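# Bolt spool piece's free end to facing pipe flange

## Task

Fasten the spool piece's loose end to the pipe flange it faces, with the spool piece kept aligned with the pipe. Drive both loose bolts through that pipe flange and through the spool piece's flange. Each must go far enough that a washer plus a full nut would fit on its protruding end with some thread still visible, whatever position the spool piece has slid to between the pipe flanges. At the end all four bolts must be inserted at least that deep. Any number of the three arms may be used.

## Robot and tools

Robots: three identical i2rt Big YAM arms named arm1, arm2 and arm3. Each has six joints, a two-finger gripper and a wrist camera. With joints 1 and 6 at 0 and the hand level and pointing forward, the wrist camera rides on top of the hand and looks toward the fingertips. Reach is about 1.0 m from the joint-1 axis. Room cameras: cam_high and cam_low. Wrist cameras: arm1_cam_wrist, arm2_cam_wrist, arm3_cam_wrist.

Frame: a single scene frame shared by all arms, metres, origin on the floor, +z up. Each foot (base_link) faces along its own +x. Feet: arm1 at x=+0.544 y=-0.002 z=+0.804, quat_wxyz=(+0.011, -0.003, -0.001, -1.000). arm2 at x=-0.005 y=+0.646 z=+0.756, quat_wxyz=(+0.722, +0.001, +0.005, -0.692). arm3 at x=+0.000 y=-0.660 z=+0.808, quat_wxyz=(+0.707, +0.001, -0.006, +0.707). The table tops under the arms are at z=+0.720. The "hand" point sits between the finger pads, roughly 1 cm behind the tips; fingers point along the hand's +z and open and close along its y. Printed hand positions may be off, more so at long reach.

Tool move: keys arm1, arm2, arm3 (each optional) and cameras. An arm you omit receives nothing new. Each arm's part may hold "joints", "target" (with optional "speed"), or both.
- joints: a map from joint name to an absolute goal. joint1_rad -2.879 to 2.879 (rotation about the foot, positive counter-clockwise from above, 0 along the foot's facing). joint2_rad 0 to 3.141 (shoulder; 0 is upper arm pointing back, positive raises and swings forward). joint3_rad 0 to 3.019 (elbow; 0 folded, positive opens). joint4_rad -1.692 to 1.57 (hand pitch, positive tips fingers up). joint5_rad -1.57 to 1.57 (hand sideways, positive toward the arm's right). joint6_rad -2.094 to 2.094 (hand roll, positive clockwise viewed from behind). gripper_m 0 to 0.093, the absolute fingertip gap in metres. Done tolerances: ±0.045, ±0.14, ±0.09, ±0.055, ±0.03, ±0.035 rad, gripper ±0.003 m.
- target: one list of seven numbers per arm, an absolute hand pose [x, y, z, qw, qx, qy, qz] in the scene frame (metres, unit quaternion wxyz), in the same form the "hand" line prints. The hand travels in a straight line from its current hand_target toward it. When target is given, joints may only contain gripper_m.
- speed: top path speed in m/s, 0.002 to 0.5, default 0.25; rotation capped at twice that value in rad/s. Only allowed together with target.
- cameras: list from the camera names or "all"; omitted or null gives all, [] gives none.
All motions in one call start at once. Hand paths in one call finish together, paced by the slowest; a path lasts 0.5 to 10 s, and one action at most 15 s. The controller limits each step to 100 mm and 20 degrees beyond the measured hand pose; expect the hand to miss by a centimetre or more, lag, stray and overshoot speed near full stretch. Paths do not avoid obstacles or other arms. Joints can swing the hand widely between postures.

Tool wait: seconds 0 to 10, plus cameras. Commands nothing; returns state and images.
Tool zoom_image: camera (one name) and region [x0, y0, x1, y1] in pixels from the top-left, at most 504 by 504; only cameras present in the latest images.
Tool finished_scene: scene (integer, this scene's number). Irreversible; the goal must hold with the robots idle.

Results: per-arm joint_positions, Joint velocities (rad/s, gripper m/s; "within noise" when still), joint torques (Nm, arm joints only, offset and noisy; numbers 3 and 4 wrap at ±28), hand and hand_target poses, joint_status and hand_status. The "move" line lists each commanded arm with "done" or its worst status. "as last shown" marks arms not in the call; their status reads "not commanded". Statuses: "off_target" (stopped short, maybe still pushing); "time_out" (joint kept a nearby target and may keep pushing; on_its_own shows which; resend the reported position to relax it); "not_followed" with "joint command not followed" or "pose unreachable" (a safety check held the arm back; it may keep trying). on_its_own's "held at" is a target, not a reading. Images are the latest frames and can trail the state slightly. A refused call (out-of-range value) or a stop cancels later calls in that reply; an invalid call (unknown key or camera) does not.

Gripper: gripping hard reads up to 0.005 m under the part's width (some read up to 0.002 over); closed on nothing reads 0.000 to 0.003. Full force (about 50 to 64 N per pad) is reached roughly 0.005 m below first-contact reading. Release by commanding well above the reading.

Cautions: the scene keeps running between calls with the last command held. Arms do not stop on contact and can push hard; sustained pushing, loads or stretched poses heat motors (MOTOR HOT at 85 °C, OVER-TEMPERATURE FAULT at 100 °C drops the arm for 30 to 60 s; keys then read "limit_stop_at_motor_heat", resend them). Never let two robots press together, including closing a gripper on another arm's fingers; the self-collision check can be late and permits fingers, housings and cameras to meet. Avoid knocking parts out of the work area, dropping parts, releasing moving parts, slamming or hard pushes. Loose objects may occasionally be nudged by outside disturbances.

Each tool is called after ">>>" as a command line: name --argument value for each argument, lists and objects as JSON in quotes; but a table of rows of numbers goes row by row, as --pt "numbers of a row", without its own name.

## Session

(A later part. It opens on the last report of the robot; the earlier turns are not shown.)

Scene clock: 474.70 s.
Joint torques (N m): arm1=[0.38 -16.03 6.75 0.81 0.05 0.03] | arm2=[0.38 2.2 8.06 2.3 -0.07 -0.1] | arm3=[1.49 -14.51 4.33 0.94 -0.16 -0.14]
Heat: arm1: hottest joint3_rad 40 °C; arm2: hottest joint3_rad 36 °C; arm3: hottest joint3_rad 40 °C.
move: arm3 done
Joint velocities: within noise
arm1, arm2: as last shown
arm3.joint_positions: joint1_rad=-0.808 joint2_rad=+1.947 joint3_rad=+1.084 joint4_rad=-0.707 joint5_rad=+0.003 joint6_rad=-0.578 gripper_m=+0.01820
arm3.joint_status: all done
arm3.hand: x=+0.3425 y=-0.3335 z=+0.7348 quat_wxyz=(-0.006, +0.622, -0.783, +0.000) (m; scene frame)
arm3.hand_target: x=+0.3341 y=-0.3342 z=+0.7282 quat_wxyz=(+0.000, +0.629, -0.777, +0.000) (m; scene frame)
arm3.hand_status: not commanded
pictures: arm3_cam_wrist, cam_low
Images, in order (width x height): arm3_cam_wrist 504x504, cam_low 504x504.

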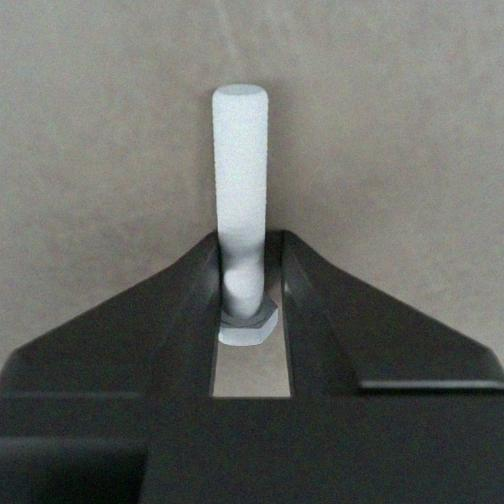

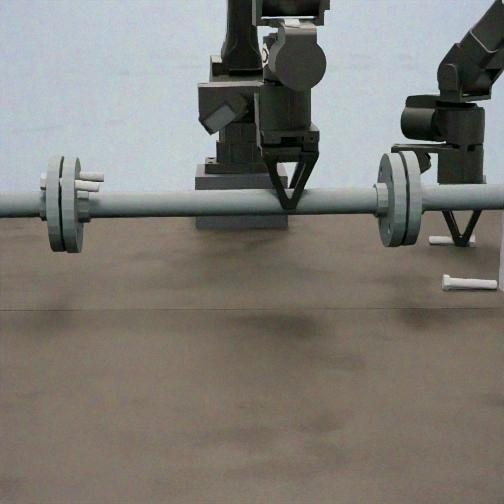

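>>> move --arm3 '{"joints":{"gripper_m":0.004}}' --cameras '[]'

>>> move --arm3 '{"target":[0.30,-0.36,0.86,0,0.629,-0.777,0],"speed":0.3}' --cameras '[]'

>>> move --arm3 '{"target":[0.12,-0.32,0.905,-0.035,0.727,-0.686,-0.027],"speed":0.3}' --cameras '[]'

>>> move --arm3 '{"target":[0.104,-0.290,0.892,-0.035,0.727,-0.686,-0.027],"speed":0.1}' --cameras '["arm3_cam_wrist","cam_low","cam_high"]'

>>> zoom_image --camera "cam_low" --region '[374, 130, 484, 250]'

>>> zoom_image --camera "cam_high" --region '[310, 180, 450, 300]'

Scene clock: 481.87 s.
Joint torques (N m): arm1=[0.44 -16.03 6.76 0.79 0.05 0.03] | arm2=[0.38 2.26 8.05 2.29 -0.07 -0.1] | arm3=[1.38 -14.45 4.31 0.92 -0.17 -0.14]
Heat: arm1: hottest joint3_rad 40 °C; arm2: hottest joint3_rad 36 °C; arm3: hottest joint3_rad 40 °C.
move: arm3 off_target
Joint velocities: within noise
arm1, arm2: as last shown
arm3.joint_positions: joint1_rad=-0.808 joint2_rad=+1.947 joint3_rad=+1.084 joint4_rad=-0.707 joint5_rad=+0.003 joint6_rad=-0.578 gripper_m=+0.01087
arm3.joint_status: gripper_m off_target (ended at +0.01090, target +0.00400)
arm3.hand: x=+0.3425 y=-0.3335 z=+0.7348 quat_wxyz=(-0.006, +0.622, -0.783, +0.000) (m; scene frame)
arm3.hand_target: x=+0.3341 y=-0.3342 z=+0.7281 quat_wxyz=(+0.000, +0.629, -0.777, +0.000) (m; scene frame)
arm3.hand_status: not commanded
pictures: none
No camera images: "cameras" was empty.

Scene clock: 483.30 s.
Joint torques (N m): arm1=[0.38 -16.15 6.79 0.83 0.05 0.01] | arm2=[0.5 2.26 8.03 2.3 -0.06 -0.1] | arm3=[1.49 -12.28 7.9 0.13 -0.17 -0.02]
Heat: arm1: hottest joint3_rad 40 °C; arm2: hottest joint3_rad 36 °C; arm3: hottest joint3_rad 40 °C.
move: arm3 done
Joint velocities: within noise
arm1.joint_positions: joint1_rad=+0.097 joint2_rad=+1.826 joint3_rad=+1.287 joint4_rad=-1.073 joint5_rad=+0.000 joint6_rad=+1.607 gripper_m=+0.03150
arm1.joint_status: not commanded
arm1.hand: x=+0.0474 y=-0.0610 z=+0.8458 quat_wxyz=(+0.012, -0.736, +0.677, -0.012) (m; scene frame)
arm1.hand_target: x=+0.0409 y=-0.0591 z=+0.8514 quat_wxyz=(+0.005, -0.735, +0.678, -0.004) (m; scene frame)
arm1.hand_status: not commanded
arm2: as last shown
arm3.joint_positions: joint1_rad=-0.796 joint2_rad=+1.624 joint3_rad=+1.023 joint4_rad=-0.983 joint5_rad=+0.003 joint6_rad=-0.578 gripper_m=+0.01087
arm3.joint_status: not commanded
arm3.hand: x=+0.3012 y=-0.3662 z=+0.8556 quat_wxyz=(+0.001, +0.627, -0.779, +0.001) (m; scene frame)
arm3.hand_target: x=+0.3000 y=-0.3600 z=+0.8600 quat_wxyz=(+0.000, +0.629, -0.777, +0.000) (m; scene frame)
arm3.hand_status: done (0.008 m and 0.4 deg from the pose sent, 0.135 m and 1.3 deg at the start)
pictures: none
No camera images: "cameras" was empty.

Scene clock: 484.93 s.
Joint torques (N m): arm1=[0.44 -15.97 6.82 0.8 0.05 0.02] | arm2=[0.44 2.26 8.06 2.32 -0.07 -0.09] | arm3=[1.08 -9.41 7.65 0.27 0.03 0.03]
Heat: arm1: hottest joint3_rad 40 °C; arm2: hottest joint3_rad 36 °C; arm3: hottest joint3_rad 39 °C.
move: arm3 done
Joint velocities: within noise
arm1, arm2: as last shown
arm3.joint_positions: joint1_rad=-0.359 joint2_rad=+1.360 joint3_rad=+0.865 joint4_rad=-1.004 joint5_rad=-0.029 joint6_rad=-0.419 gripper_m=+0.01087
arm3.joint_status: not commanded
arm3.hand: x=+0.1226 y=-0.3198 z=+0.9001 quat_wxyz=(-0.033, +0.728, -0.684, -0.028) (m; scene frame)
arm3.hand_target: x=+0.1200 y=-0.3201 z=+0.9049 quat_wxyz=(-0.035, +0.727, -0.686, -0.027) (m; scene frame)
arm3.hand_status: done (0.006 m and 0.3 deg from the pose sent, 0.193 m and 16.6 deg at the start)
pictures: none
No camera images: "cameras" was empty.

Scene clock: 486.10 s.
Joint torques (N m): arm1=[0.44 -16.15 6.76 0.8 0.05 0.02] | arm2=[0.44 2.26 8.05 2.29 -0.07 -0.1] | arm3=[1.32 -8.82 10.22 1.16 0.03 0.05]
Heat: arm1: hottest joint3_rad 40 °C; arm2: hottest joint3_rad 36 °C; arm3: hottest joint3_rad 40 °C.
move: arm3 off_target
Joint velocities: within noise
arm1, arm2: as last shown
arm3.joint_positions: joint1_rad=-0.292 joint2_rad=+1.422 joint3_rad=+0.865 joint4_rad=-0.990 joint5_rad=-0.024 joint6_rad=-0.351 gripper_m=+0.01087
arm3.joint_status: not commanded
arm3.hand: x=+0.1003 y=-0.3123 z=+0.8790 quat_wxyz=(-0.011, +0.728, -0.686, -0.017) (m; scene frame)
arm3.hand_target: x=+0.1037 y=-0.2909 z=+0.8926 quat_wxyz=(-0.035, +0.727, -0.686, -0.027) (m; scene frame)
arm3.hand_status: off_target (0.026 m and 3.0 deg from the pose sent, 0.036 m and 0.3 deg at the start)
pictures: arm3_cam_wrist, cam_high, cam_low
Images, in order (width x height): arm3_cam_wrist 504x504, cam_high 504x504, cam_low 504x504.

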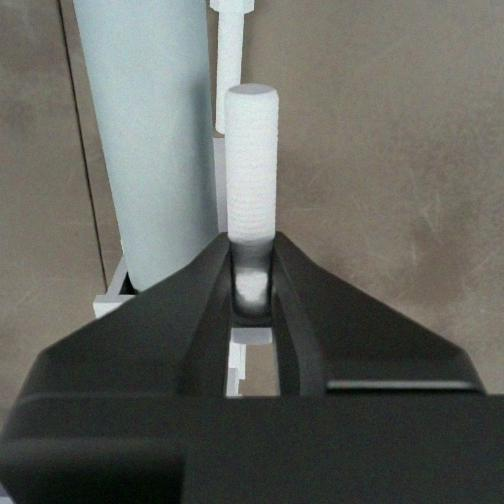

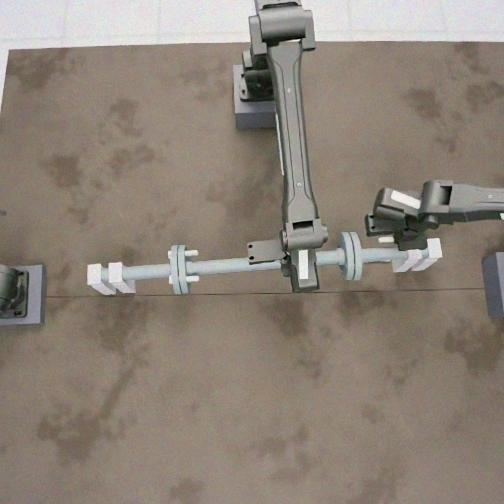

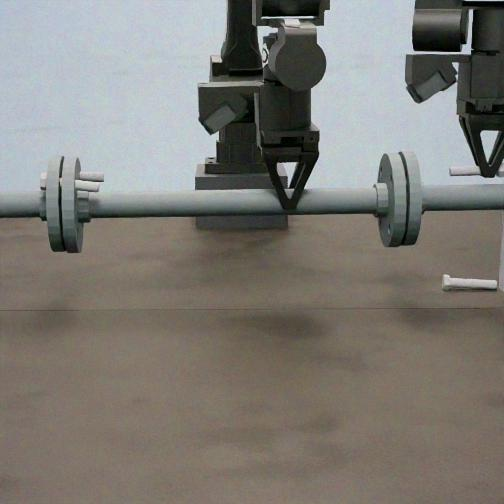

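Scaled by 4.200 from the camera's 504x504 image, which has a finer 720x720 frame.

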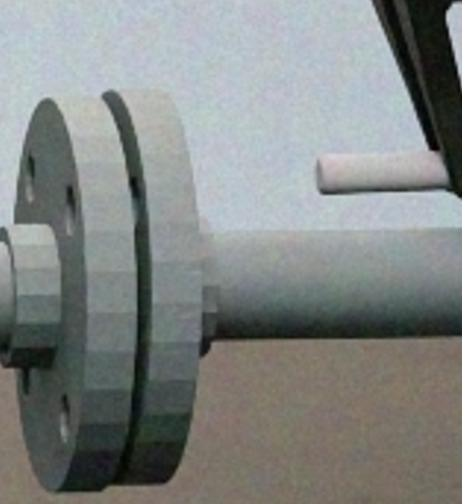

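Scaled by 3.600 from the camera's 504x504 image, which has a finer 720x720 frame.

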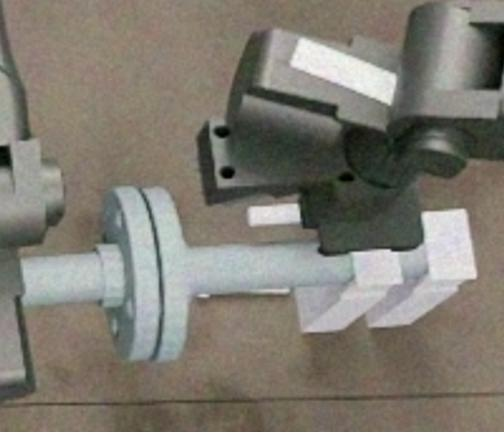

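>>> move --arm3 '{"target":[0.105,-0.270,0.894,-0.035,0.745,-0.665,-0.027],"speed":0.1}' --cameras '["arm3_cam_wrist","cam_low","cam_high"]'

>>> zoom_image --camera "cam_low" --region '[374, 130, 484, 250]'

>>> zoom_image --camera "cam_high" --region '[310, 180, 450, 300]'

Scene clock: 492.77 s.
Joint torques (N m): arm1=[0.56 -16.09 6.79 0.83 0.06 0.02] | arm2=[0.44 2.26 8.05 2.29 -0.07 -0.1] | arm3=[1.32 -9.17 11.12 0.85 0 -0.17]
Heat: arm1: hottest joint3_rad 40 °C; arm2: hottest joint3_rad 36 °C; arm3: hottest joint3_rad 41 °C.
move: arm3 off_target
Joint velocities: within noise
arm1, arm2: as last shown
arm3.joint_positions: joint1_rad=-0.283 joint2_rad=+1.464 joint3_rad=+0.910 joint4_rad=-0.990 joint5_rad=-0.024 joint6_rad=-0.372 gripper_m=+0.01087
arm3.joint_status: not commanded
arm3.hand: x=+0.1020 y=-0.2947 z=+0.8793 quat_wxyz=(-0.012, +0.738, -0.674, -0.017) (m; scene frame)
arm3.hand_target: x=+0.1046 y=-0.2710 z=+0.8946 quat_wxyz=(-0.035, +0.745, -0.665, -0.027) (m; scene frame)
arm3.hand_status: off_target (0.029 m and 3.1 deg from the pose sent, 0.045 m and 4.3 deg at the start)
pictures: arm3_cam_wrist, cam_high, cam_low
Images, in order (width x height): arm3_cam_wrist 504x504, cam_high 504x504, cam_low 504x504.

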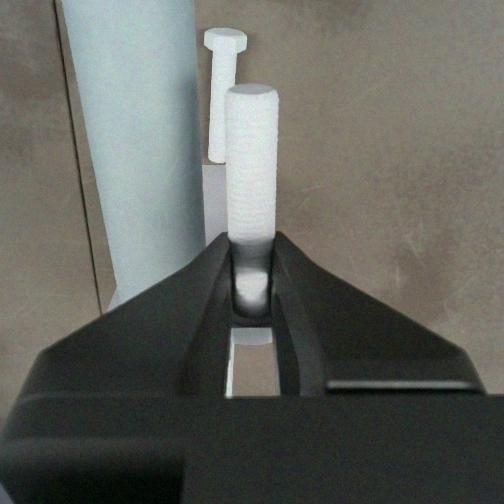

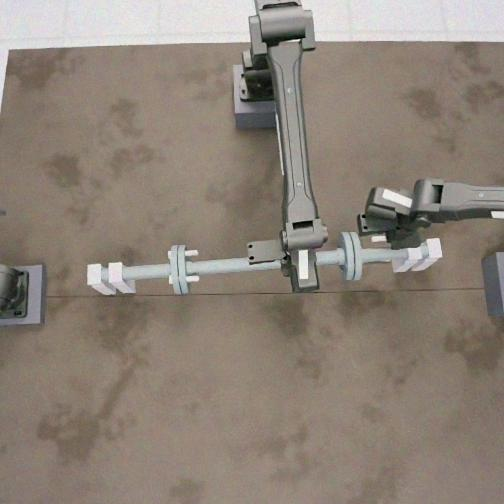

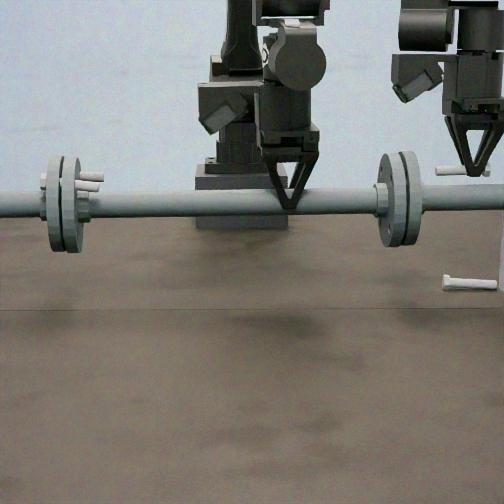

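Scaled by 4.200 from the camera's 504x504 image, which has a finer 720x720 frame.

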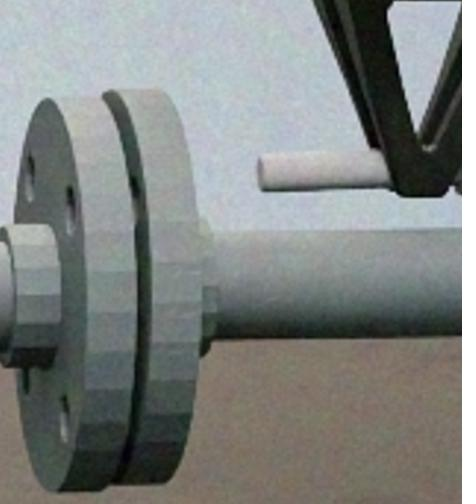

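Scaled by 3.600 from the camera's 504x504 image, which has a finer 720x720 frame.

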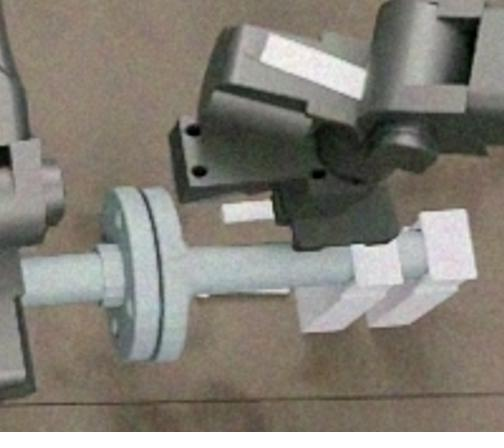

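>>> move --arm3 '{"target":[0.1035,-0.250,0.898,-0.050,0.744,-0.664,-0.042],"speed":0.06}' --cameras '["arm3_cam_wrist","cam_low"]'

>>> zoom_image --camera "cam_low" --region '[374, 130, 484, 250]'

>>> move --arm3 '{"target":[0.103,-0.230,0.898,-0.050,0.744,-0.664,-0.042],"speed":0.06}' --cameras '["arm3_cam_wrist","cam_low"]'

>>> zoom_image --camera "cam_low" --region '[374, 130, 484, 250]'

Scene clock: 497.47 s.
Joint torques (N m): arm1=[0.5 -16.09 6.79 0.76 0.05 0.02] | arm2=[0.44 2.2 8.05 2.3 -0.07 -0.1] | arm3=[1.49 -9.64 11.17 1.25 -0.27 -0.06]
Heat: arm1: hottest joint3_rad 40 °C; arm2: hottest joint3_rad 36 °C; arm3: hottest joint3_rad 41 °C.
move: arm3 off_target
Joint velocities: within noise
arm1, arm2: as last shown
arm3.joint_positions: joint1_rad=-0.273 joint2_rad=+1.482 joint3_rad=+0.938 joint4_rad=-0.970 joint5_rad=-0.031 joint6_rad=-0.373 gripper_m=+0.01087
arm3.joint_status: not commanded
arm3.hand: x=+0.1015 y=-0.2775 z=+0.8825 quat_wxyz=(-0.024, +0.742, -0.670, -0.027) (m; scene frame)
arm3.hand_target: x=+0.1031 y=-0.2514 z=+0.8987 quat_wxyz=(-0.050, +0.744, -0.664, -0.042) (m; scene frame)
arm3.hand_status: off_target (0.032 m and 3.5 deg from the pose sent, 0.049 m and 5.4 deg at the start)
pictures: arm3_cam_wrist, cam_low
Images, in order (width x height): arm3_cam_wrist 504x504, cam_low 504x504.

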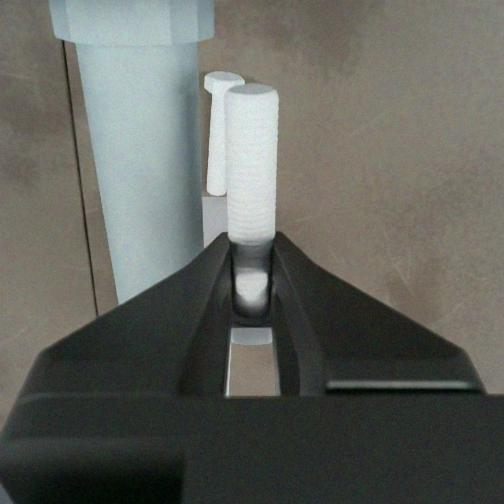

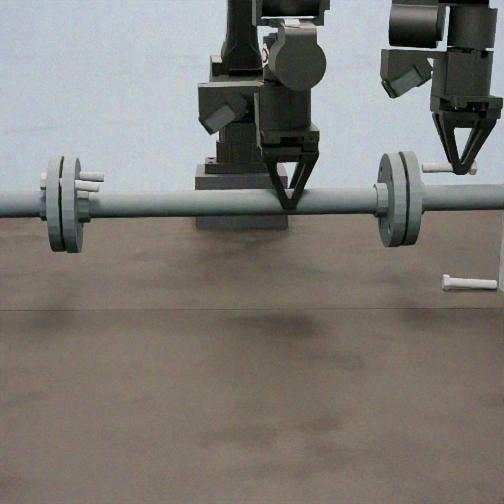

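Scaled by 4.200 from the camera's 504x504 image, which has a finer 720x720 frame.

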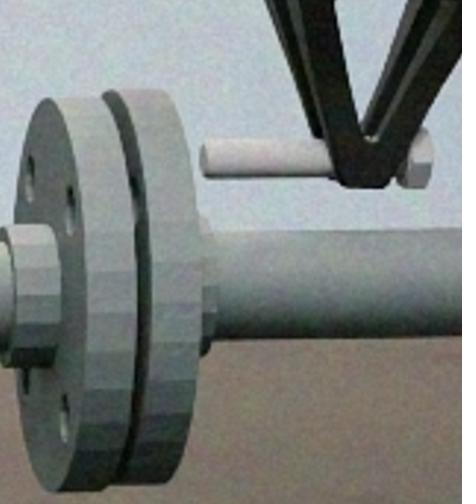

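Scene clock: 498.53 s.
Joint torques (N m): arm1=[0.32 -16.03 6.8 0.8 0.06 0.02] | arm2=[0.44 2.26 8.05 2.29 -0.06 -0.1] | arm3=[1.38 -10.4 11.52 1.07 -0.21 0.04]
Heat: arm1: hottest joint3_rad 40 °C; arm2: hottest joint3_rad 36 °C; arm3: hottest joint3_rad 41 °C.
move: arm3 off_target
Joint velocities: within noise
arm1: as last shown
arm2.joint_positions: joint1_rad=-0.314 joint2_rad=+0.536 joint3_rad=+1.343 joint4_rad=-1.211 joint5_rad=-0.221 joint6_rad=-0.105 gripper_m=+0.09396
arm2.joint_status: not commanded
arm2.hand: x=-0.0250 y=+0.4220 z=+1.3171 quat_wxyz=(-0.380, -0.595, -0.585, +0.400) (m; scene frame)
arm2.hand_target: x=-0.0240 y=+0.4252 z=+1.3289 quat_wxyz=(-0.386, -0.588, -0.581, +0.410) (m; scene frame)
arm2.hand_status: not commanded
arm3.joint_positions: joint1_rad=-0.260 joint2_rad=+1.531 joint3_rad=+0.988 joint4_rad=-0.970 joint5_rad=-0.031 joint6_rad=-0.370 gripper_m=+0.01087
arm3.joint_status: not commanded
arm3.hand: x=+0.1013 y=-0.2576 z=+0.8811 quat_wxyz=(-0.025, +0.745, -0.666, -0.027) (m; scene frame)
arm3.hand_target: x=+0.1025 y=-0.2314 z=+0.8986 quat_wxyz=(-0.050, +0.745, -0.664, -0.042) (m; scene frame)
arm3.hand_status: off_target (0.032 m and 3.4 deg from the pose sent, 0.050 m and 3.5 deg at the start)
pictures: arm3_cam_wrist, cam_low
Images, in order (width x height): arm3_cam_wrist 504x504, cam_low 504x504.

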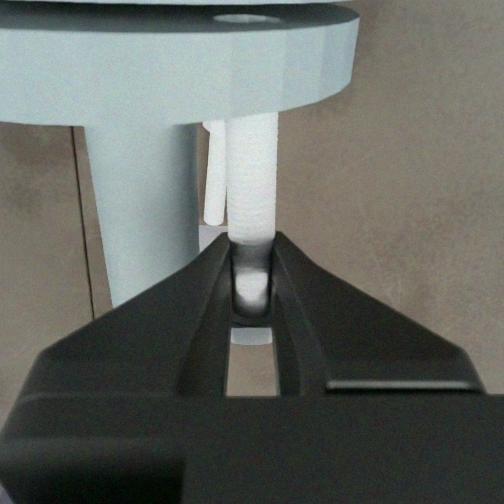

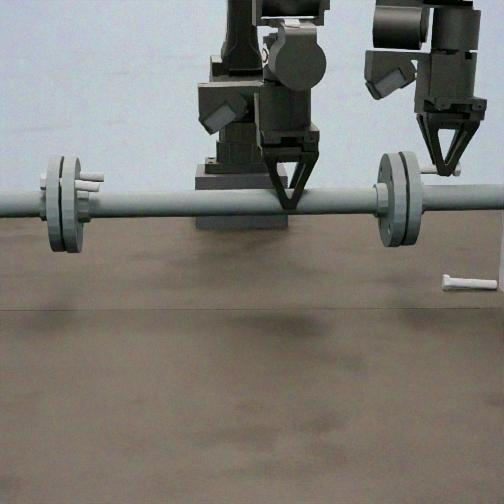

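Scaled by 4.200 from the camera's 504x504 image, which has a finer 720x720 frame.

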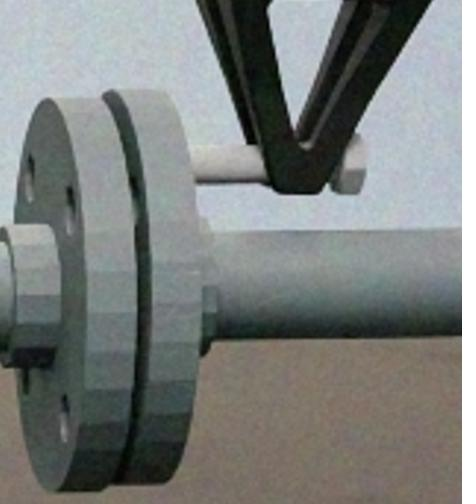

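>>> move --arm3 '{"target":[0.102,-0.210,0.897,-0.050,0.744,-0.664,-0.042],"speed":0.06}' --cameras '["arm3_cam_wrist","cam_low"]'

>>> zoom_image --camera "cam_low" --region '[374, 130, 484, 250]'

Scene clock: 503.67 s.
Joint torques (N m): arm1=[0.44 -16.03 6.79 0.79 -0.05 0.02] | arm2=[0.44 2.26 8.06 2.3 -0.06 -0.1] | arm3=[1.49 -10.93 11.86 0.88 -0.14 0.06]
Heat: arm1: hottest joint3_rad 40 °C; arm2: hottest joint3_rad 36 °C; arm3: hottest joint3_rad 42 °C.
move: arm3 off_target
Joint velocities: within noise
arm1.joint_positions: joint1_rad=+0.095 joint2_rad=+1.826 joint3_rad=+1.287 joint4_rad=-1.073 joint5_rad=+0.003 joint6_rad=+1.607 gripper_m=+0.03150
arm1.joint_status: not commanded
arm1.hand: x=+0.0472 y=-0.0597 z=+0.8458 quat_wxyz=(+0.013, -0.735, +0.678, -0.011) (m; scene frame)
arm1.hand_target: x=+0.0409 y=-0.0590 z=+0.8514 quat_wxyz=(+0.005, -0.735, +0.678, -0.004) (m; scene frame)
arm1.hand_status: not commanded
arm2: as last shown
arm3.joint_positions: joint1_rad=-0.245 joint2_rad=+1.575 joint3_rad=+1.036 joint4_rad=-0.970 joint5_rad=-0.031 joint6_rad=-0.358 gripper_m=+0.01087
arm3.joint_status: not commanded
arm3.hand: x=+0.1001 y=-0.2381 z=+0.8798 quat_wxyz=(-0.026, +0.746, -0.665, -0.029) (m; scene frame)
arm3.hand_target: x=+0.1015 y=-0.2114 z=+0.8978 quat_wxyz=(-0.050, +0.745, -0.664, -0.043) (m; scene frame)
arm3.hand_status: off_target (0.033 m and 3.2 deg from the pose sent, 0.050 m and 3.3 deg at the start)
pictures: arm3_cam_wrist, cam_low
Images, in order (width x height): arm3_cam_wrist 504x504, cam_low 504x504.

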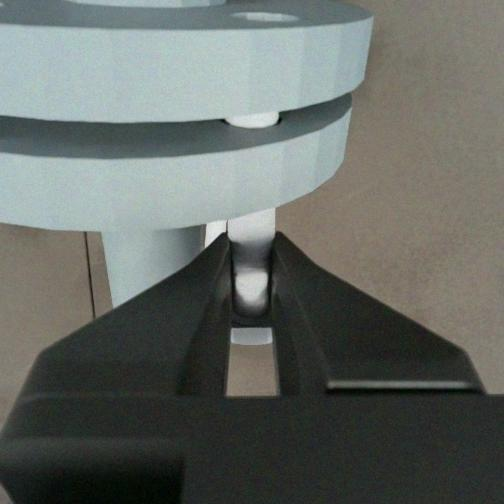

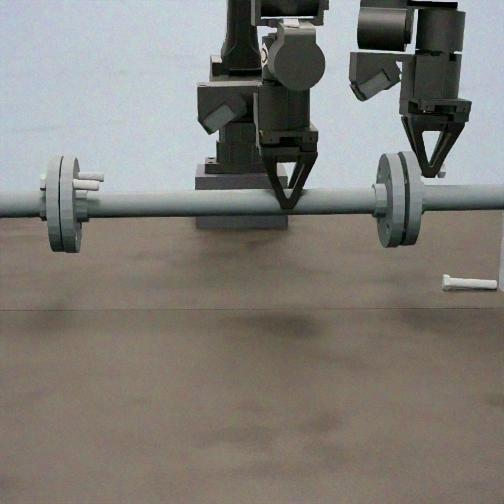

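Scaled by 4.200 from the camera's 504x504 image, which has a finer 720x720 frame.

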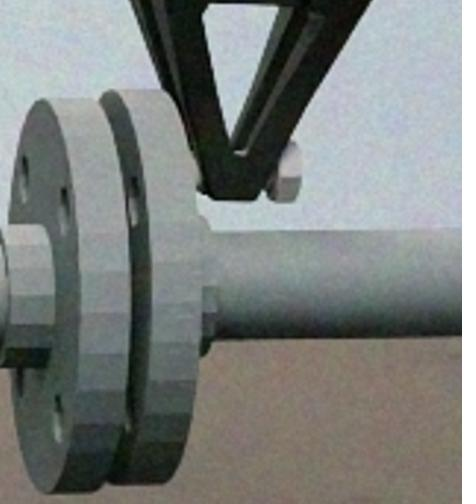

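>>> move --arm3 '{"target":[0.102,-0.215,0.897,-0.050,0.744,-0.664,-0.042],"speed":0.06}' --cameras '[]'

>>> move --arm1 '{"joints":{"joint3_rad":1.350,"joint4_rad":-1.052}}' --cameras '[]'

>>> move --arm3 '{"target":[0.102,-0.205,0.897,-0.050,0.744,-0.664,-0.042],"speed":0.06}' --cameras '["arm3_cam_wrist","cam_low"]'

>>> zoom_image --camera "cam_low" --region '[374, 130, 484, 250]'

Scene clock: 509.17 s.
Joint torques (N m): arm1=[0.67 -16.03 6.79 0.79 -0.06 0.02] | arm2=[0.5 2.26 8.05 2.3 -0.06 -0.1] | arm3=[1.14 -11.93 10.88 0.96 -0.15 0.03]
Heat: arm1: hottest joint3_rad 39 °C; arm2: hottest joint3_rad 36 °C; arm3: hottest joint3_rad 41 °C.
move: arm3 off_target
Joint velocities: within noise
arm1, arm2: as last shown
arm3.joint_positions: joint1_rad=-0.245 joint2_rad=+1.575 joint3_rad=+1.036 joint4_rad=-0.970 joint5_rad=-0.031 joint6_rad=-0.358 gripper_m=+0.01087
arm3.joint_status: not commanded
arm3.hand: x=+0.1001 y=-0.2381 z=+0.8798 quat_wxyz=(-0.026, +0.746, -0.665, -0.029) (m; scene frame)
arm3.hand_target: x=+0.1016 y=-0.2160 z=+0.8976 quat_wxyz=(-0.050, +0.745, -0.664, -0.042) (m; scene frame)
arm3.hand_status: off_target (0.029 m and 3.2 deg from the pose sent, 0.029 m and 3.2 deg at the start)
pictures: none
No camera images: "cameras" was empty.

Scene clock: 509.93 s.
Joint torques (N m): arm1=[0.67 -16.09 10.18 1.1 -0.04 0.01] | arm2=[0.44 2.26 8.05 2.29 -0.07 -0.1] | arm3=[1.08 -11.87 10.88 0.94 -0.15 0.02]
Heat: arm1: hottest joint3_rad 40 °C; arm2: hottest joint3_rad 36 °C; arm3: hottest joint3_rad 41 °C.
move: arm1 done
Joint velocities: within noise
arm1.joint_positions: joint1_rad=+0.095 joint2_rad=+1.826 joint3_rad=+1.292 joint4_rad=-1.065 joint5_rad=+0.003 joint6_rad=+1.607 gripper_m=+0.03150
arm1.joint_status: all done
arm1.hand: x=+0.0432 y=-0.0600 z=+0.8474 quat_wxyz=(+0.009, -0.735, +0.678, -0.007) (m; scene frame)
arm1.hand_target: x=+0.0147 y=-0.0619 z=+0.8699 quat_wxyz=(-0.021, -0.735, +0.678, +0.018) (m; scene frame)
arm1.hand_status: not commanded
arm2, arm3: as last shown
arm3.hand: x=+0.0999 y=-0.2381 z=+0.8798 quat_wxyz=(-0.026, +0.746, -0.665, -0.029) (m; scene frame)
pictures: none
No camera images: "cameras" was empty.

Scene clock: 510.90 s.
Joint torques (N m): arm1=[0.56 -16.03 10.18 1.1 -0.04 0.02] | arm2=[0.44 2.26 8.06 2.29 -0.07 -0.1] | arm3=[1.2 -11.46 11.63 0.81 -0.13 0.06]
Heat: arm1: hottest joint3_rad 40 °C; arm2: hottest joint3_rad 36 °C; arm3: hottest joint3_rad 41 °C.
move: arm3 off_target
Joint velocities: within noise
arm1, arm2: as last shown
arm3.joint_positions: joint1_rad=-0.241 joint2_rad=+1.590 joint3_rad=+1.054 joint4_rad=-0.970 joint5_rad=-0.031 joint6_rad=-0.356 gripper_m=+0.01087
arm3.joint_status: not commanded
arm3.hand: x=+0.0998 y=-0.2309 z=+0.8799 quat_wxyz=(-0.027, +0.747, -0.664, -0.029) (m; scene frame)
arm3.hand_target: x=+0.1017 y=-0.2063 z=+0.8975 quat_wxyz=(-0.050, +0.744, -0.664, -0.042) (m; scene frame)
arm3.hand_status: off_target (0.031 m and 3.0 deg from the pose sent, 0.037 m and 3.2 deg at the start)
pictures: arm3_cam_wrist, cam_low
Images, in order (width x height): arm3_cam_wrist 504x504, cam_low 504x504.

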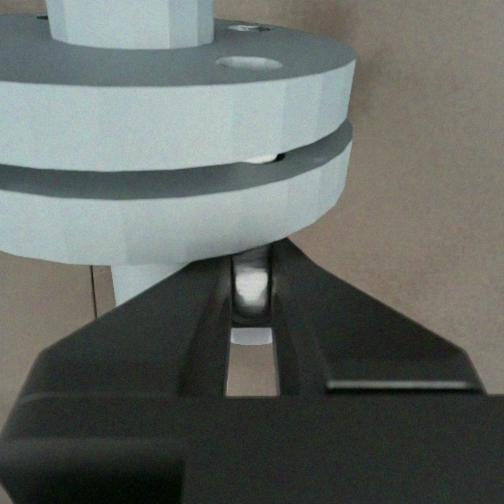

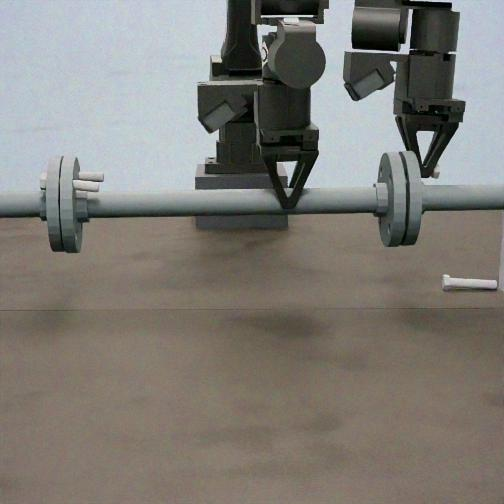

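Scaled by 4.200 from the camera's 504x504 image, which has a finer 720x720 frame.

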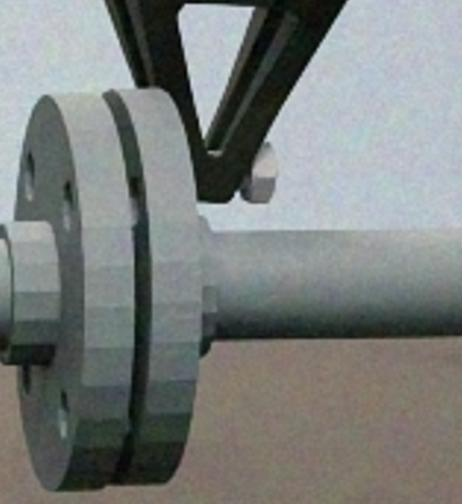

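>>> zoom_image --camera "arm3_cam_wrist" --region '[180, 10, 360, 190]'

>>> move --arm3 '{"target":[0.102,-0.233,0.885,-0.040,0.744,-0.664,-0.034],"speed":0.06}' --cameras '[]'

>>> move --arm3 '{"joints":{"gripper_m":0.032}}' --cameras '["arm3_cam_wrist","cam_low"]'

>>> zoom_image --camera "cam_low" --region '[374, 130, 484, 250]'

Scaled by 2.800 from the camera's 504x504 image, which has a finer 720x720 frame.

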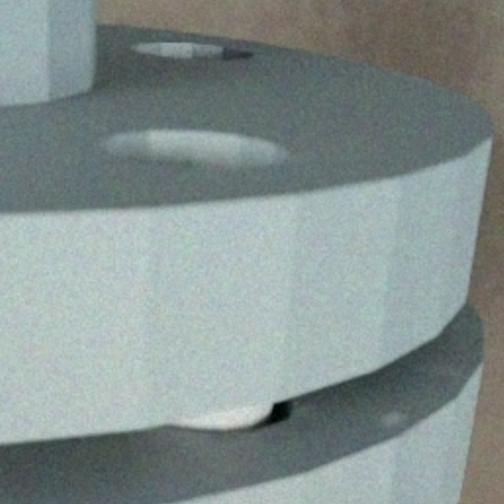

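Scene clock: 516.33 s.
Joint torques (N m): arm1=[0.62 -15.97 10.15 1.05 -0.02 0.02] | arm2=[0.44 2.2 8.05 2.29 -0.07 -0.1] | arm3=[0.21 -13.1 6.91 1.17 -0.02 -0.07]
Heat: arm1: hottest joint3_rad 41 °C; arm2: hottest joint3_rad 36 °C; arm3: hottest joint3_rad 42 °C.
move: arm3 done
Joint velocities: within noise
arm1, arm2: as last shown
arm1.joint_positions: joint1_rad=+0.095 joint2_rad=+1.826 joint3_rad=+1.292 joint4_rad=-1.065 joint5_rad=+0.002 joint6_rad=+1.607 gripper_m=+0.03150
arm1.hand: x=+0.0432 y=-0.0601 z=+0.8474 quat_wxyz=(+0.008, -0.735, +0.678, -0.007) (m; scene frame)
arm3.joint_positions: joint1_rad=-0.241 joint2_rad=+1.581 joint3_rad=+1.041 joint4_rad=-0.963 joint5_rad=-0.030 joint6_rad=-0.356 gripper_m=+0.01087
arm3.joint_status: not commanded
arm3.hand: x=+0.0992 y=-0.2345 z=+0.8792 quat_wxyz=(-0.029, +0.747, -0.664, -0.029) (m; scene frame)
arm3.hand_target: x=+0.1020 y=-0.2331 z=+0.8849 quat_wxyz=(-0.040, +0.745, -0.665, -0.034) (m; scene frame)
arm3.hand_status: done (0.007 m and 1.4 deg from the pose sent, 0.006 m and 1.6 deg at the start)
pictures: none
No camera images: "cameras" was empty.

Scene clock: 516.90 s.
Joint torques (N m): arm1=[0.62 -16.09 10.18 1.13 -0.02 0.01] | arm2=[0.38 2.26 8.05 2.3 -0.07 -0.1] | arm3=[0.32 -13.16 7.1 1.14 -0.02 -0.08]
Heat: arm1: hottest joint3_rad 41 °C; arm2: hottest joint3_rad 36 °C; arm3: hottest joint3_rad 42 °C.
move: arm3 done
Joint velocities: within noise
arm1, arm2: as last shown
arm1.joint_positions: joint1_rad=+0.095 joint2_rad=+1.826 joint3_rad=+1.292 joint4_rad=-1.065 joint5_rad=+0.002 joint6_rad=+1.608 gripper_m=+0.03150
arm1.hand: x=+0.0432 y=-0.0602 z=+0.8474 quat_wxyz=(+0.008, -0.735, +0.678, -0.007) (m; scene frame)
arm3.joint_positions: joint1_rad=-0.241 joint2_rad=+1.581 joint3_rad=+1.038 joint4_rad=-0.963 joint5_rad=-0.030 joint6_rad=-0.356 gripper_m=+0.03183
arm3.joint_status: all done
arm3.hand: x=+0.0989 y=-0.2355 z=+0.8784 quat_wxyz=(-0.028, +0.747, -0.664, -0.029) (m; scene frame)
arm3.hand_target: x=+0.1021 y=-0.2329 z=+0.8850 quat_wxyz=(-0.040, +0.745, -0.665, -0.034) (m; scene frame)
arm3.hand_status: not commanded
pictures: arm3_cam_wrist, cam_low
Images, in order (width x height): arm3_cam_wrist 504x504, cam_low 504x504.

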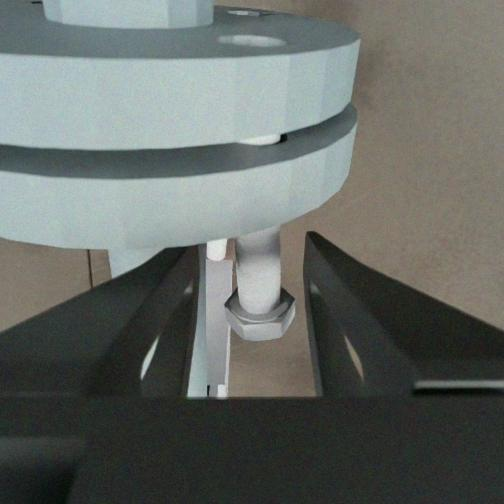

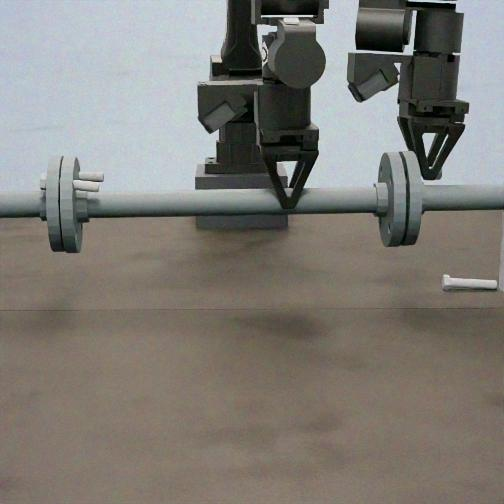

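Scaled by 4.200 from the camera's 504x504 image, which has a finer 720x720 frame.

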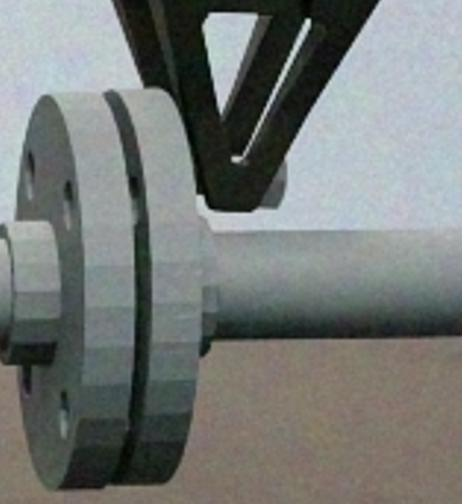

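>>> move --arm3 '{"target":[0.102,-0.236,0.935,-0.035,0.735,-0.676,-0.027],"speed":0.15}' --cameras '[]'

>>> move --arm3 '{"target":[0.106,-0.300,0.930,0,0.735,-0.677,0],"speed":0.25}' --cameras '[]'

>>> move --arm3 '{"target":[0.105,-0.292,0.887,0,0.735,-0.677,0],"speed":0.15,"joints":{"gripper_m":0.0}}' --cameras '["arm3_cam_wrist","cam_low"]'

>>> zoom_image --camera "cam_low" --region '[374, 130, 484, 250]'

Scene clock: 523.07 s.
Joint torques (N m): arm1=[0.62 -15.97 10.18 1.1 -0.01 0.01] | arm2=[0.44 2.26 8.06 2.29 -0.06 -0.1] | arm3=[0.44 -11.87 11.45 0.18 0.05 0.01]
Heat: arm1: hottest joint3_rad 43 °C; arm2: hottest joint3_rad 36 °C; arm3: hottest joint3_rad 41 °C.
move: arm3 off_target
Joint velocities: within noise
arm1, arm2: as last shown
arm3.joint_positions: joint1_rad=-0.241 joint2_rad=+1.514 joint3_rad=+1.067 joint4_rad=-1.093 joint5_rad=-0.022 joint6_rad=-0.337 gripper_m=+0.03193
arm3.joint_status: not commanded
arm3.hand: x=+0.0959 y=-0.2524 z=+0.9137 quat_wxyz=(-0.014, +0.740, -0.672, -0.018) (m; scene frame)
arm3.hand_target: x=+0.1018 y=-0.2368 z=+0.9352 quat_wxyz=(-0.035, +0.735, -0.676, -0.027) (m; scene frame)
arm3.hand_status: off_target (0.028 m and 2.8 deg from the pose sent, 0.057 m and 2.1 deg at the start)
pictures: none
No camera images: "cameras" was empty.

Scene clock: 524.20 s.
Joint torques (N m): arm1=[0.56 -15.97 10.21 1.1 -0.02 0] | arm2=[0.44 2.2 8.05 2.3 -0.06 -0.1] | arm3=[-0.03 -10.81 7.54 0.16 0.05 -0.15]
Heat: arm1: hottest joint3_rad 43 °C; arm2: hottest joint3_rad 36 °C; arm3: hottest joint3_rad 41 °C.
move: arm3 done
Joint velocities: within noise
arm1: as last shown
arm2.joint_positions: joint1_rad=-0.314 joint2_rad=+0.536 joint3_rad=+1.343 joint4_rad=-1.211 joint5_rad=-0.221 joint6_rad=-0.105 gripper_m=+0.09396
arm2.joint_status: not commanded
arm2.hand: x=-0.0250 y=+0.4220 z=+1.3171 quat_wxyz=(-0.380, -0.595, -0.585, +0.400) (m; scene frame)
arm2.hand_target: x=-0.0240 y=+0.4252 z=+1.3289 quat_wxyz=(-0.386, -0.588, -0.581, +0.410) (m; scene frame)
arm2.hand_status: not commanded
arm3.joint_positions: joint1_rad=-0.279 joint2_rad=+1.424 joint3_rad=+1.005 joint4_rad=-1.163 joint5_rad=-0.008 joint6_rad=-0.359 gripper_m=+0.03193
arm3.joint_status: not commanded
arm3.hand: x=+0.1029 y=-0.2960 z=+0.9257 quat_wxyz=(+0.001, +0.735, -0.678, -0.001) (m; scene frame)
arm3.hand_target: x=+0.1059 y=-0.3000 z=+0.9299 quat_wxyz=(+0.000, +0.736, -0.677, +0.000) (m; scene frame)
arm3.hand_status: done (0.007 m and 0.2 deg from the pose sent, 0.051 m and 2.7 deg at the start)
pictures: none
No camera images: "cameras" was empty.

Scene clock: 525.37 s.
Joint torques (N m): arm1=[0.67 -16.03 10.18 1.11 -0.02 0.02] | arm2=[0.44 2.2 8.05 2.3 -0.07 -0.1] | arm3=[0.62 -9.76 7.23 1.06 0.05 -0.09]
Heat: arm1: hottest joint3_rad 43 °C; arm2: hottest joint3_rad 36 °C; arm3: hottest joint3_rad 41 °C.
move: arm3 done
Joint velocities: within noise
arm1, arm2: as last shown
arm3.joint_positions: joint1_rad=-0.279 joint2_rad=+1.480 joint3_rad=+0.953 joint4_rad=-1.067 joint5_rad=-0.008 joint6_rad=-0.359 gripper_m=+0.00062
arm3.joint_status: all done
arm3.hand: x=+0.1031 y=-0.2957 z=+0.8878 quat_wxyz=(+0.006, +0.735, -0.678, +0.001) (m; scene frame)
arm3.hand_target: x=+0.1050 y=-0.2920 z=+0.8871 quat_wxyz=(+0.000, +0.736, -0.678, +0.000) (m; scene frame)
arm3.hand_status: done (0.004 m and 0.7 deg from the pose sent, 0.039 m and 0.2 deg at the start)
pictures: arm3_cam_wrist, cam_low
Images, in order (width x height): arm3_cam_wrist 504x504, cam_low 504x504.

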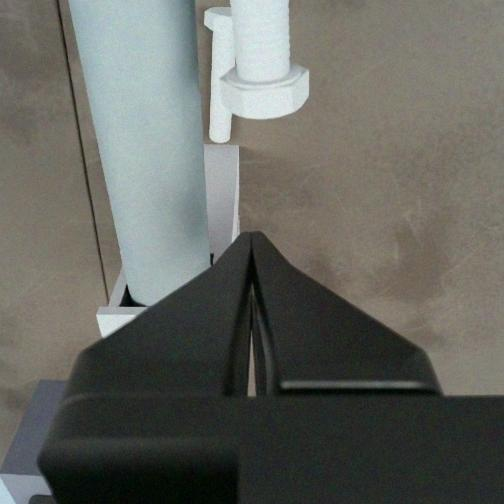

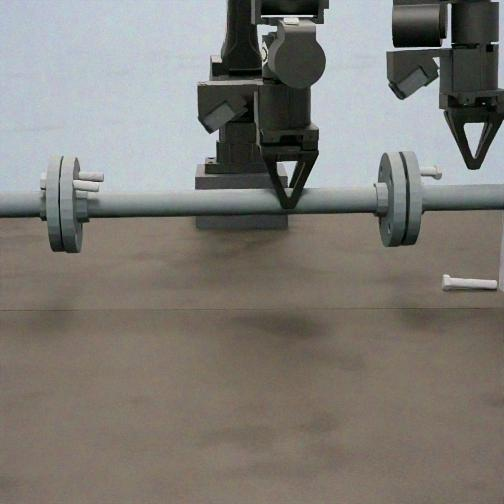

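Scaled by 4.200 from the camera's 504x504 image, which has a finer 720x720 frame.

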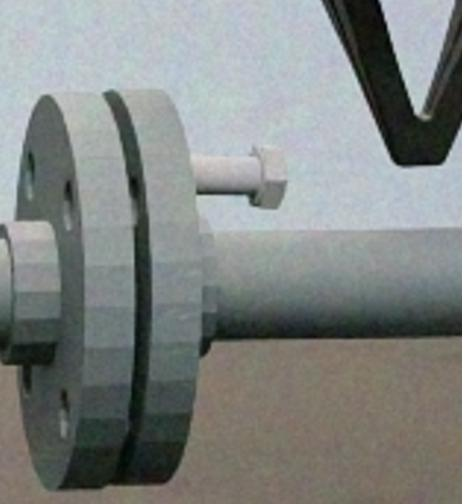

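>>> move --arm3 '{"target":[0.106,-0.265,0.884,0,0.735,-0.677,0],"speed":0.08}' --cameras '[]'

>>> move --arm3 '{"target":[0.105,-0.240,0.888,0,0.735,-0.677,0],"speed":0.06}' --cameras '["arm3_cam_wrist","cam_low"]'

>>> zoom_image --camera "cam_low" --region '[374, 130, 484, 250]'

>>> move --arm3 '{"target":[0.104,-0.215,0.891,0,0.735,-0.677,0],"speed":0.06}' --cameras '["arm3_cam_wrist","cam_low"]'

>>> zoom_image --camera "cam_low" --region '[374, 130, 484, 250]'

Scene clock: 532.73 s.
Joint torques (N m): arm1=[0.62 -16.03 10.15 1.14 -0.02 0.02] | arm2=[0.44 2.26 8.03 2.29 -0.06 -0.1] | arm3=[1.44 -10.05 10.51 1.02 0 0.03]
Heat: arm1: hottest joint3_rad 44 °C; arm2: hottest joint3_rad 36 °C; arm3: hottest joint3_rad 40 °C.
move: arm3 off_target
Joint velocities: within noise
arm1, arm2: as last shown
arm3.joint_positions: joint1_rad=-0.276 joint2_rad=+1.542 joint3_rad=+0.975 joint4_rad=-1.067 joint5_rad=-0.008 joint6_rad=-0.356 gripper_m=+0.00062
arm3.joint_status: not commanded
arm3.hand: x=+0.1036 y=-0.2895 z=+0.8726 quat_wxyz=(+0.024, +0.735, -0.678, +0.010) (m; scene frame)
arm3.hand_target: x=+0.1057 y=-0.2660 z=+0.8845 quat_wxyz=(+0.000, +0.735, -0.678, +0.000) (m; scene frame)
arm3.hand_status: off_target (0.027 m and 3.0 deg from the pose sent, 0.031 m and 0.7 deg at the start)
pictures: none
No camera images: "cameras" was empty.

Scene clock: 533.73 s.
Joint torques (N m): arm1=[0.56 -16.15 10.15 1.11 -0.02 0] | arm2=[0.44 2.26 8.05 2.3 -0.07 -0.1] | arm3=[1.61 -10.46 11.28 0.7 -0.04 0.04]
Heat: arm1: hottest joint3_rad 44 °C; arm2: hottest joint3_rad 36 °C; arm3: hottest joint3_rad 40 °C.
move: arm3 off_target
Joint velocities: within noise
arm1.joint_positions: joint1_rad=+0.095 joint2_rad=+1.826 joint3_rad=+1.292 joint4_rad=-1.065 joint5_rad=+0.002 joint6_rad=+1.609 gripper_m=+0.03150
arm1.joint_status: not commanded
arm1.hand: x=+0.0428 y=-0.0602 z=+0.8476 quat_wxyz=(+0.008, -0.735, +0.678, -0.007) (m; scene frame)
arm1.hand_target: x=+0.0147 y=-0.0619 z=+0.8699 quat_wxyz=(-0.021, -0.735, +0.678, +0.018) (m; scene frame)
arm1.hand_status: not commanded
arm2: as last shown
arm3.joint_positions: joint1_rad=-0.260 joint2_rad=+1.587 joint3_rad=+1.041 joint4_rad=-1.073 joint5_rad=-0.007 joint6_rad=-0.340 gripper_m=+0.00062
arm3.joint_status: not commanded
arm3.hand: x=+0.1042 y=-0.2642 z=+0.8761 quat_wxyz=(+0.017, +0.735, -0.678, +0.008) (m; scene frame)
arm3.hand_target: x=+0.1047 y=-0.2410 z=+0.8883 quat_wxyz=(+0.000, +0.735, -0.678, +0.000) (m; scene frame)
arm3.hand_status: off_target (0.027 m and 2.2 deg from the pose sent, 0.052 m and 3.0 deg at the start)
pictures: arm3_cam_wrist, cam_low
Images, in order (width x height): arm3_cam_wrist 504x504, cam_low 504x504.

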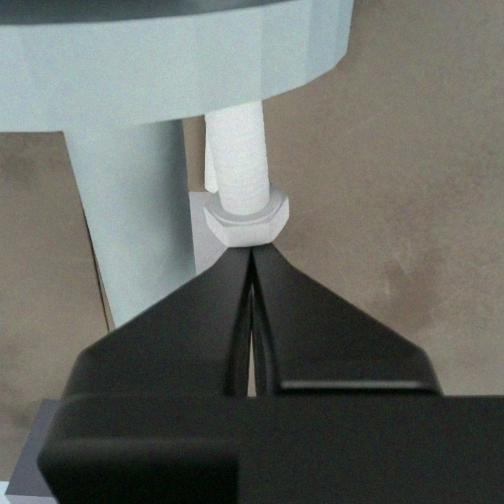

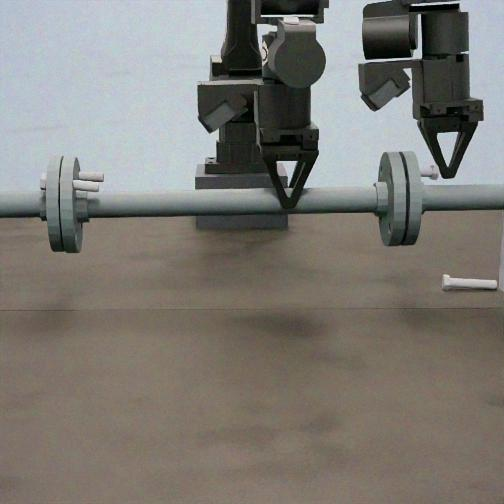

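Scaled by 4.200 from the camera's 504x504 image, which has a finer 720x720 frame.

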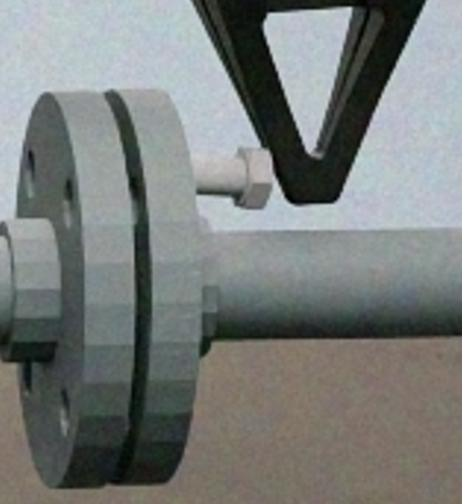

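Scene clock: 534.80 s.
Joint torques (N m): arm1=[0.56 -16.09 10.14 1.11 -0.02 0.01] | arm2=[0.44 2.26 8.05 2.29 -0.07 -0.1] | arm3=[1.26 -11.63 11.02 0.68 -0.07 0.03]
Heat: arm1: hottest joint3_rad 44 °C; arm2: hottest joint3_rad 36 °C; arm3: hottest joint3_rad 41 °C.
move: arm3 off_target
Joint velocities: within noise
arm1, arm2: as last shown
arm1.hand_target: x=+0.0147 y=-0.0619 z=+0.8700 quat_wxyz=(-0.021, -0.735, +0.678, +0.018) (m; scene frame)
arm3.joint_positions: joint1_rad=-0.242 joint2_rad=+1.642 joint3_rad=+1.123 joint4_rad=-1.102 joint5_rad=-0.006 joint6_rad=-0.325 gripper_m=+0.00062
arm3.joint_status: not commanded
arm3.hand: x=+0.1033 y=-0.2377 z=+0.8804 quat_wxyz=(+0.018, +0.736, -0.677, +0.009) (m; scene frame)
arm3.hand_target: x=+0.1037 y=-0.2158 z=+0.8914 quat_wxyz=(+0.000, +0.736, -0.677, +0.000) (m; scene frame)
arm3.hand_status: off_target (0.025 m and 2.3 deg from the pose sent, 0.051 m and 2.2 deg at the start)
pictures: arm3_cam_wrist, cam_low
Images, in order (width x height): arm3_cam_wrist 504x504, cam_low 504x504.

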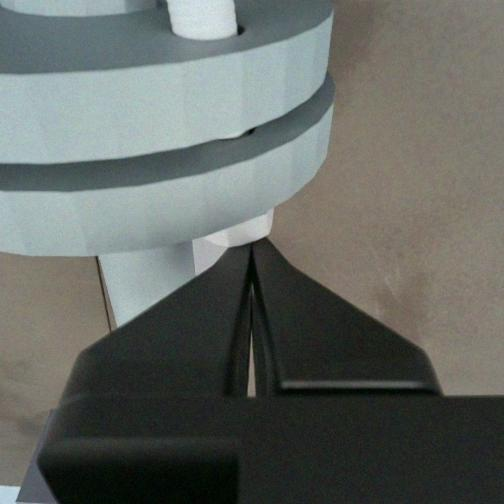

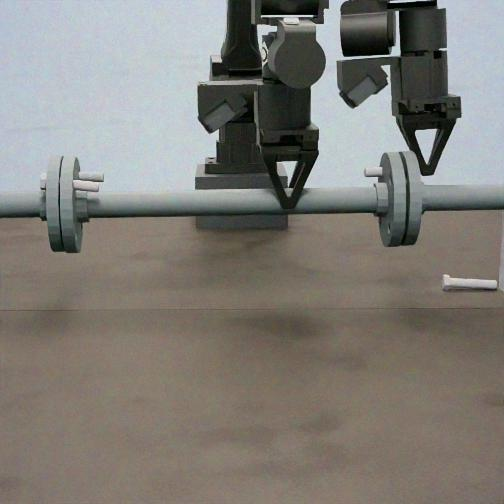

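Scaled by 4.200 from the camera's 504x504 image, which has a finer 720x720 frame.

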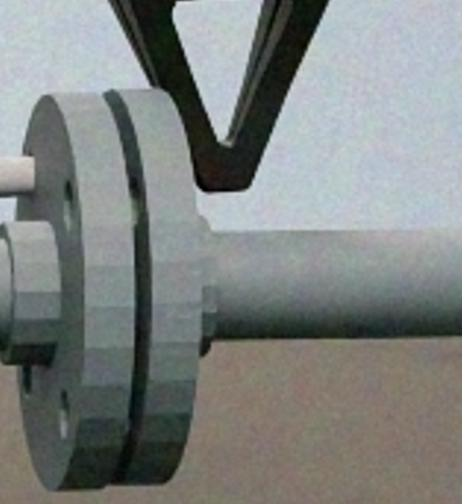

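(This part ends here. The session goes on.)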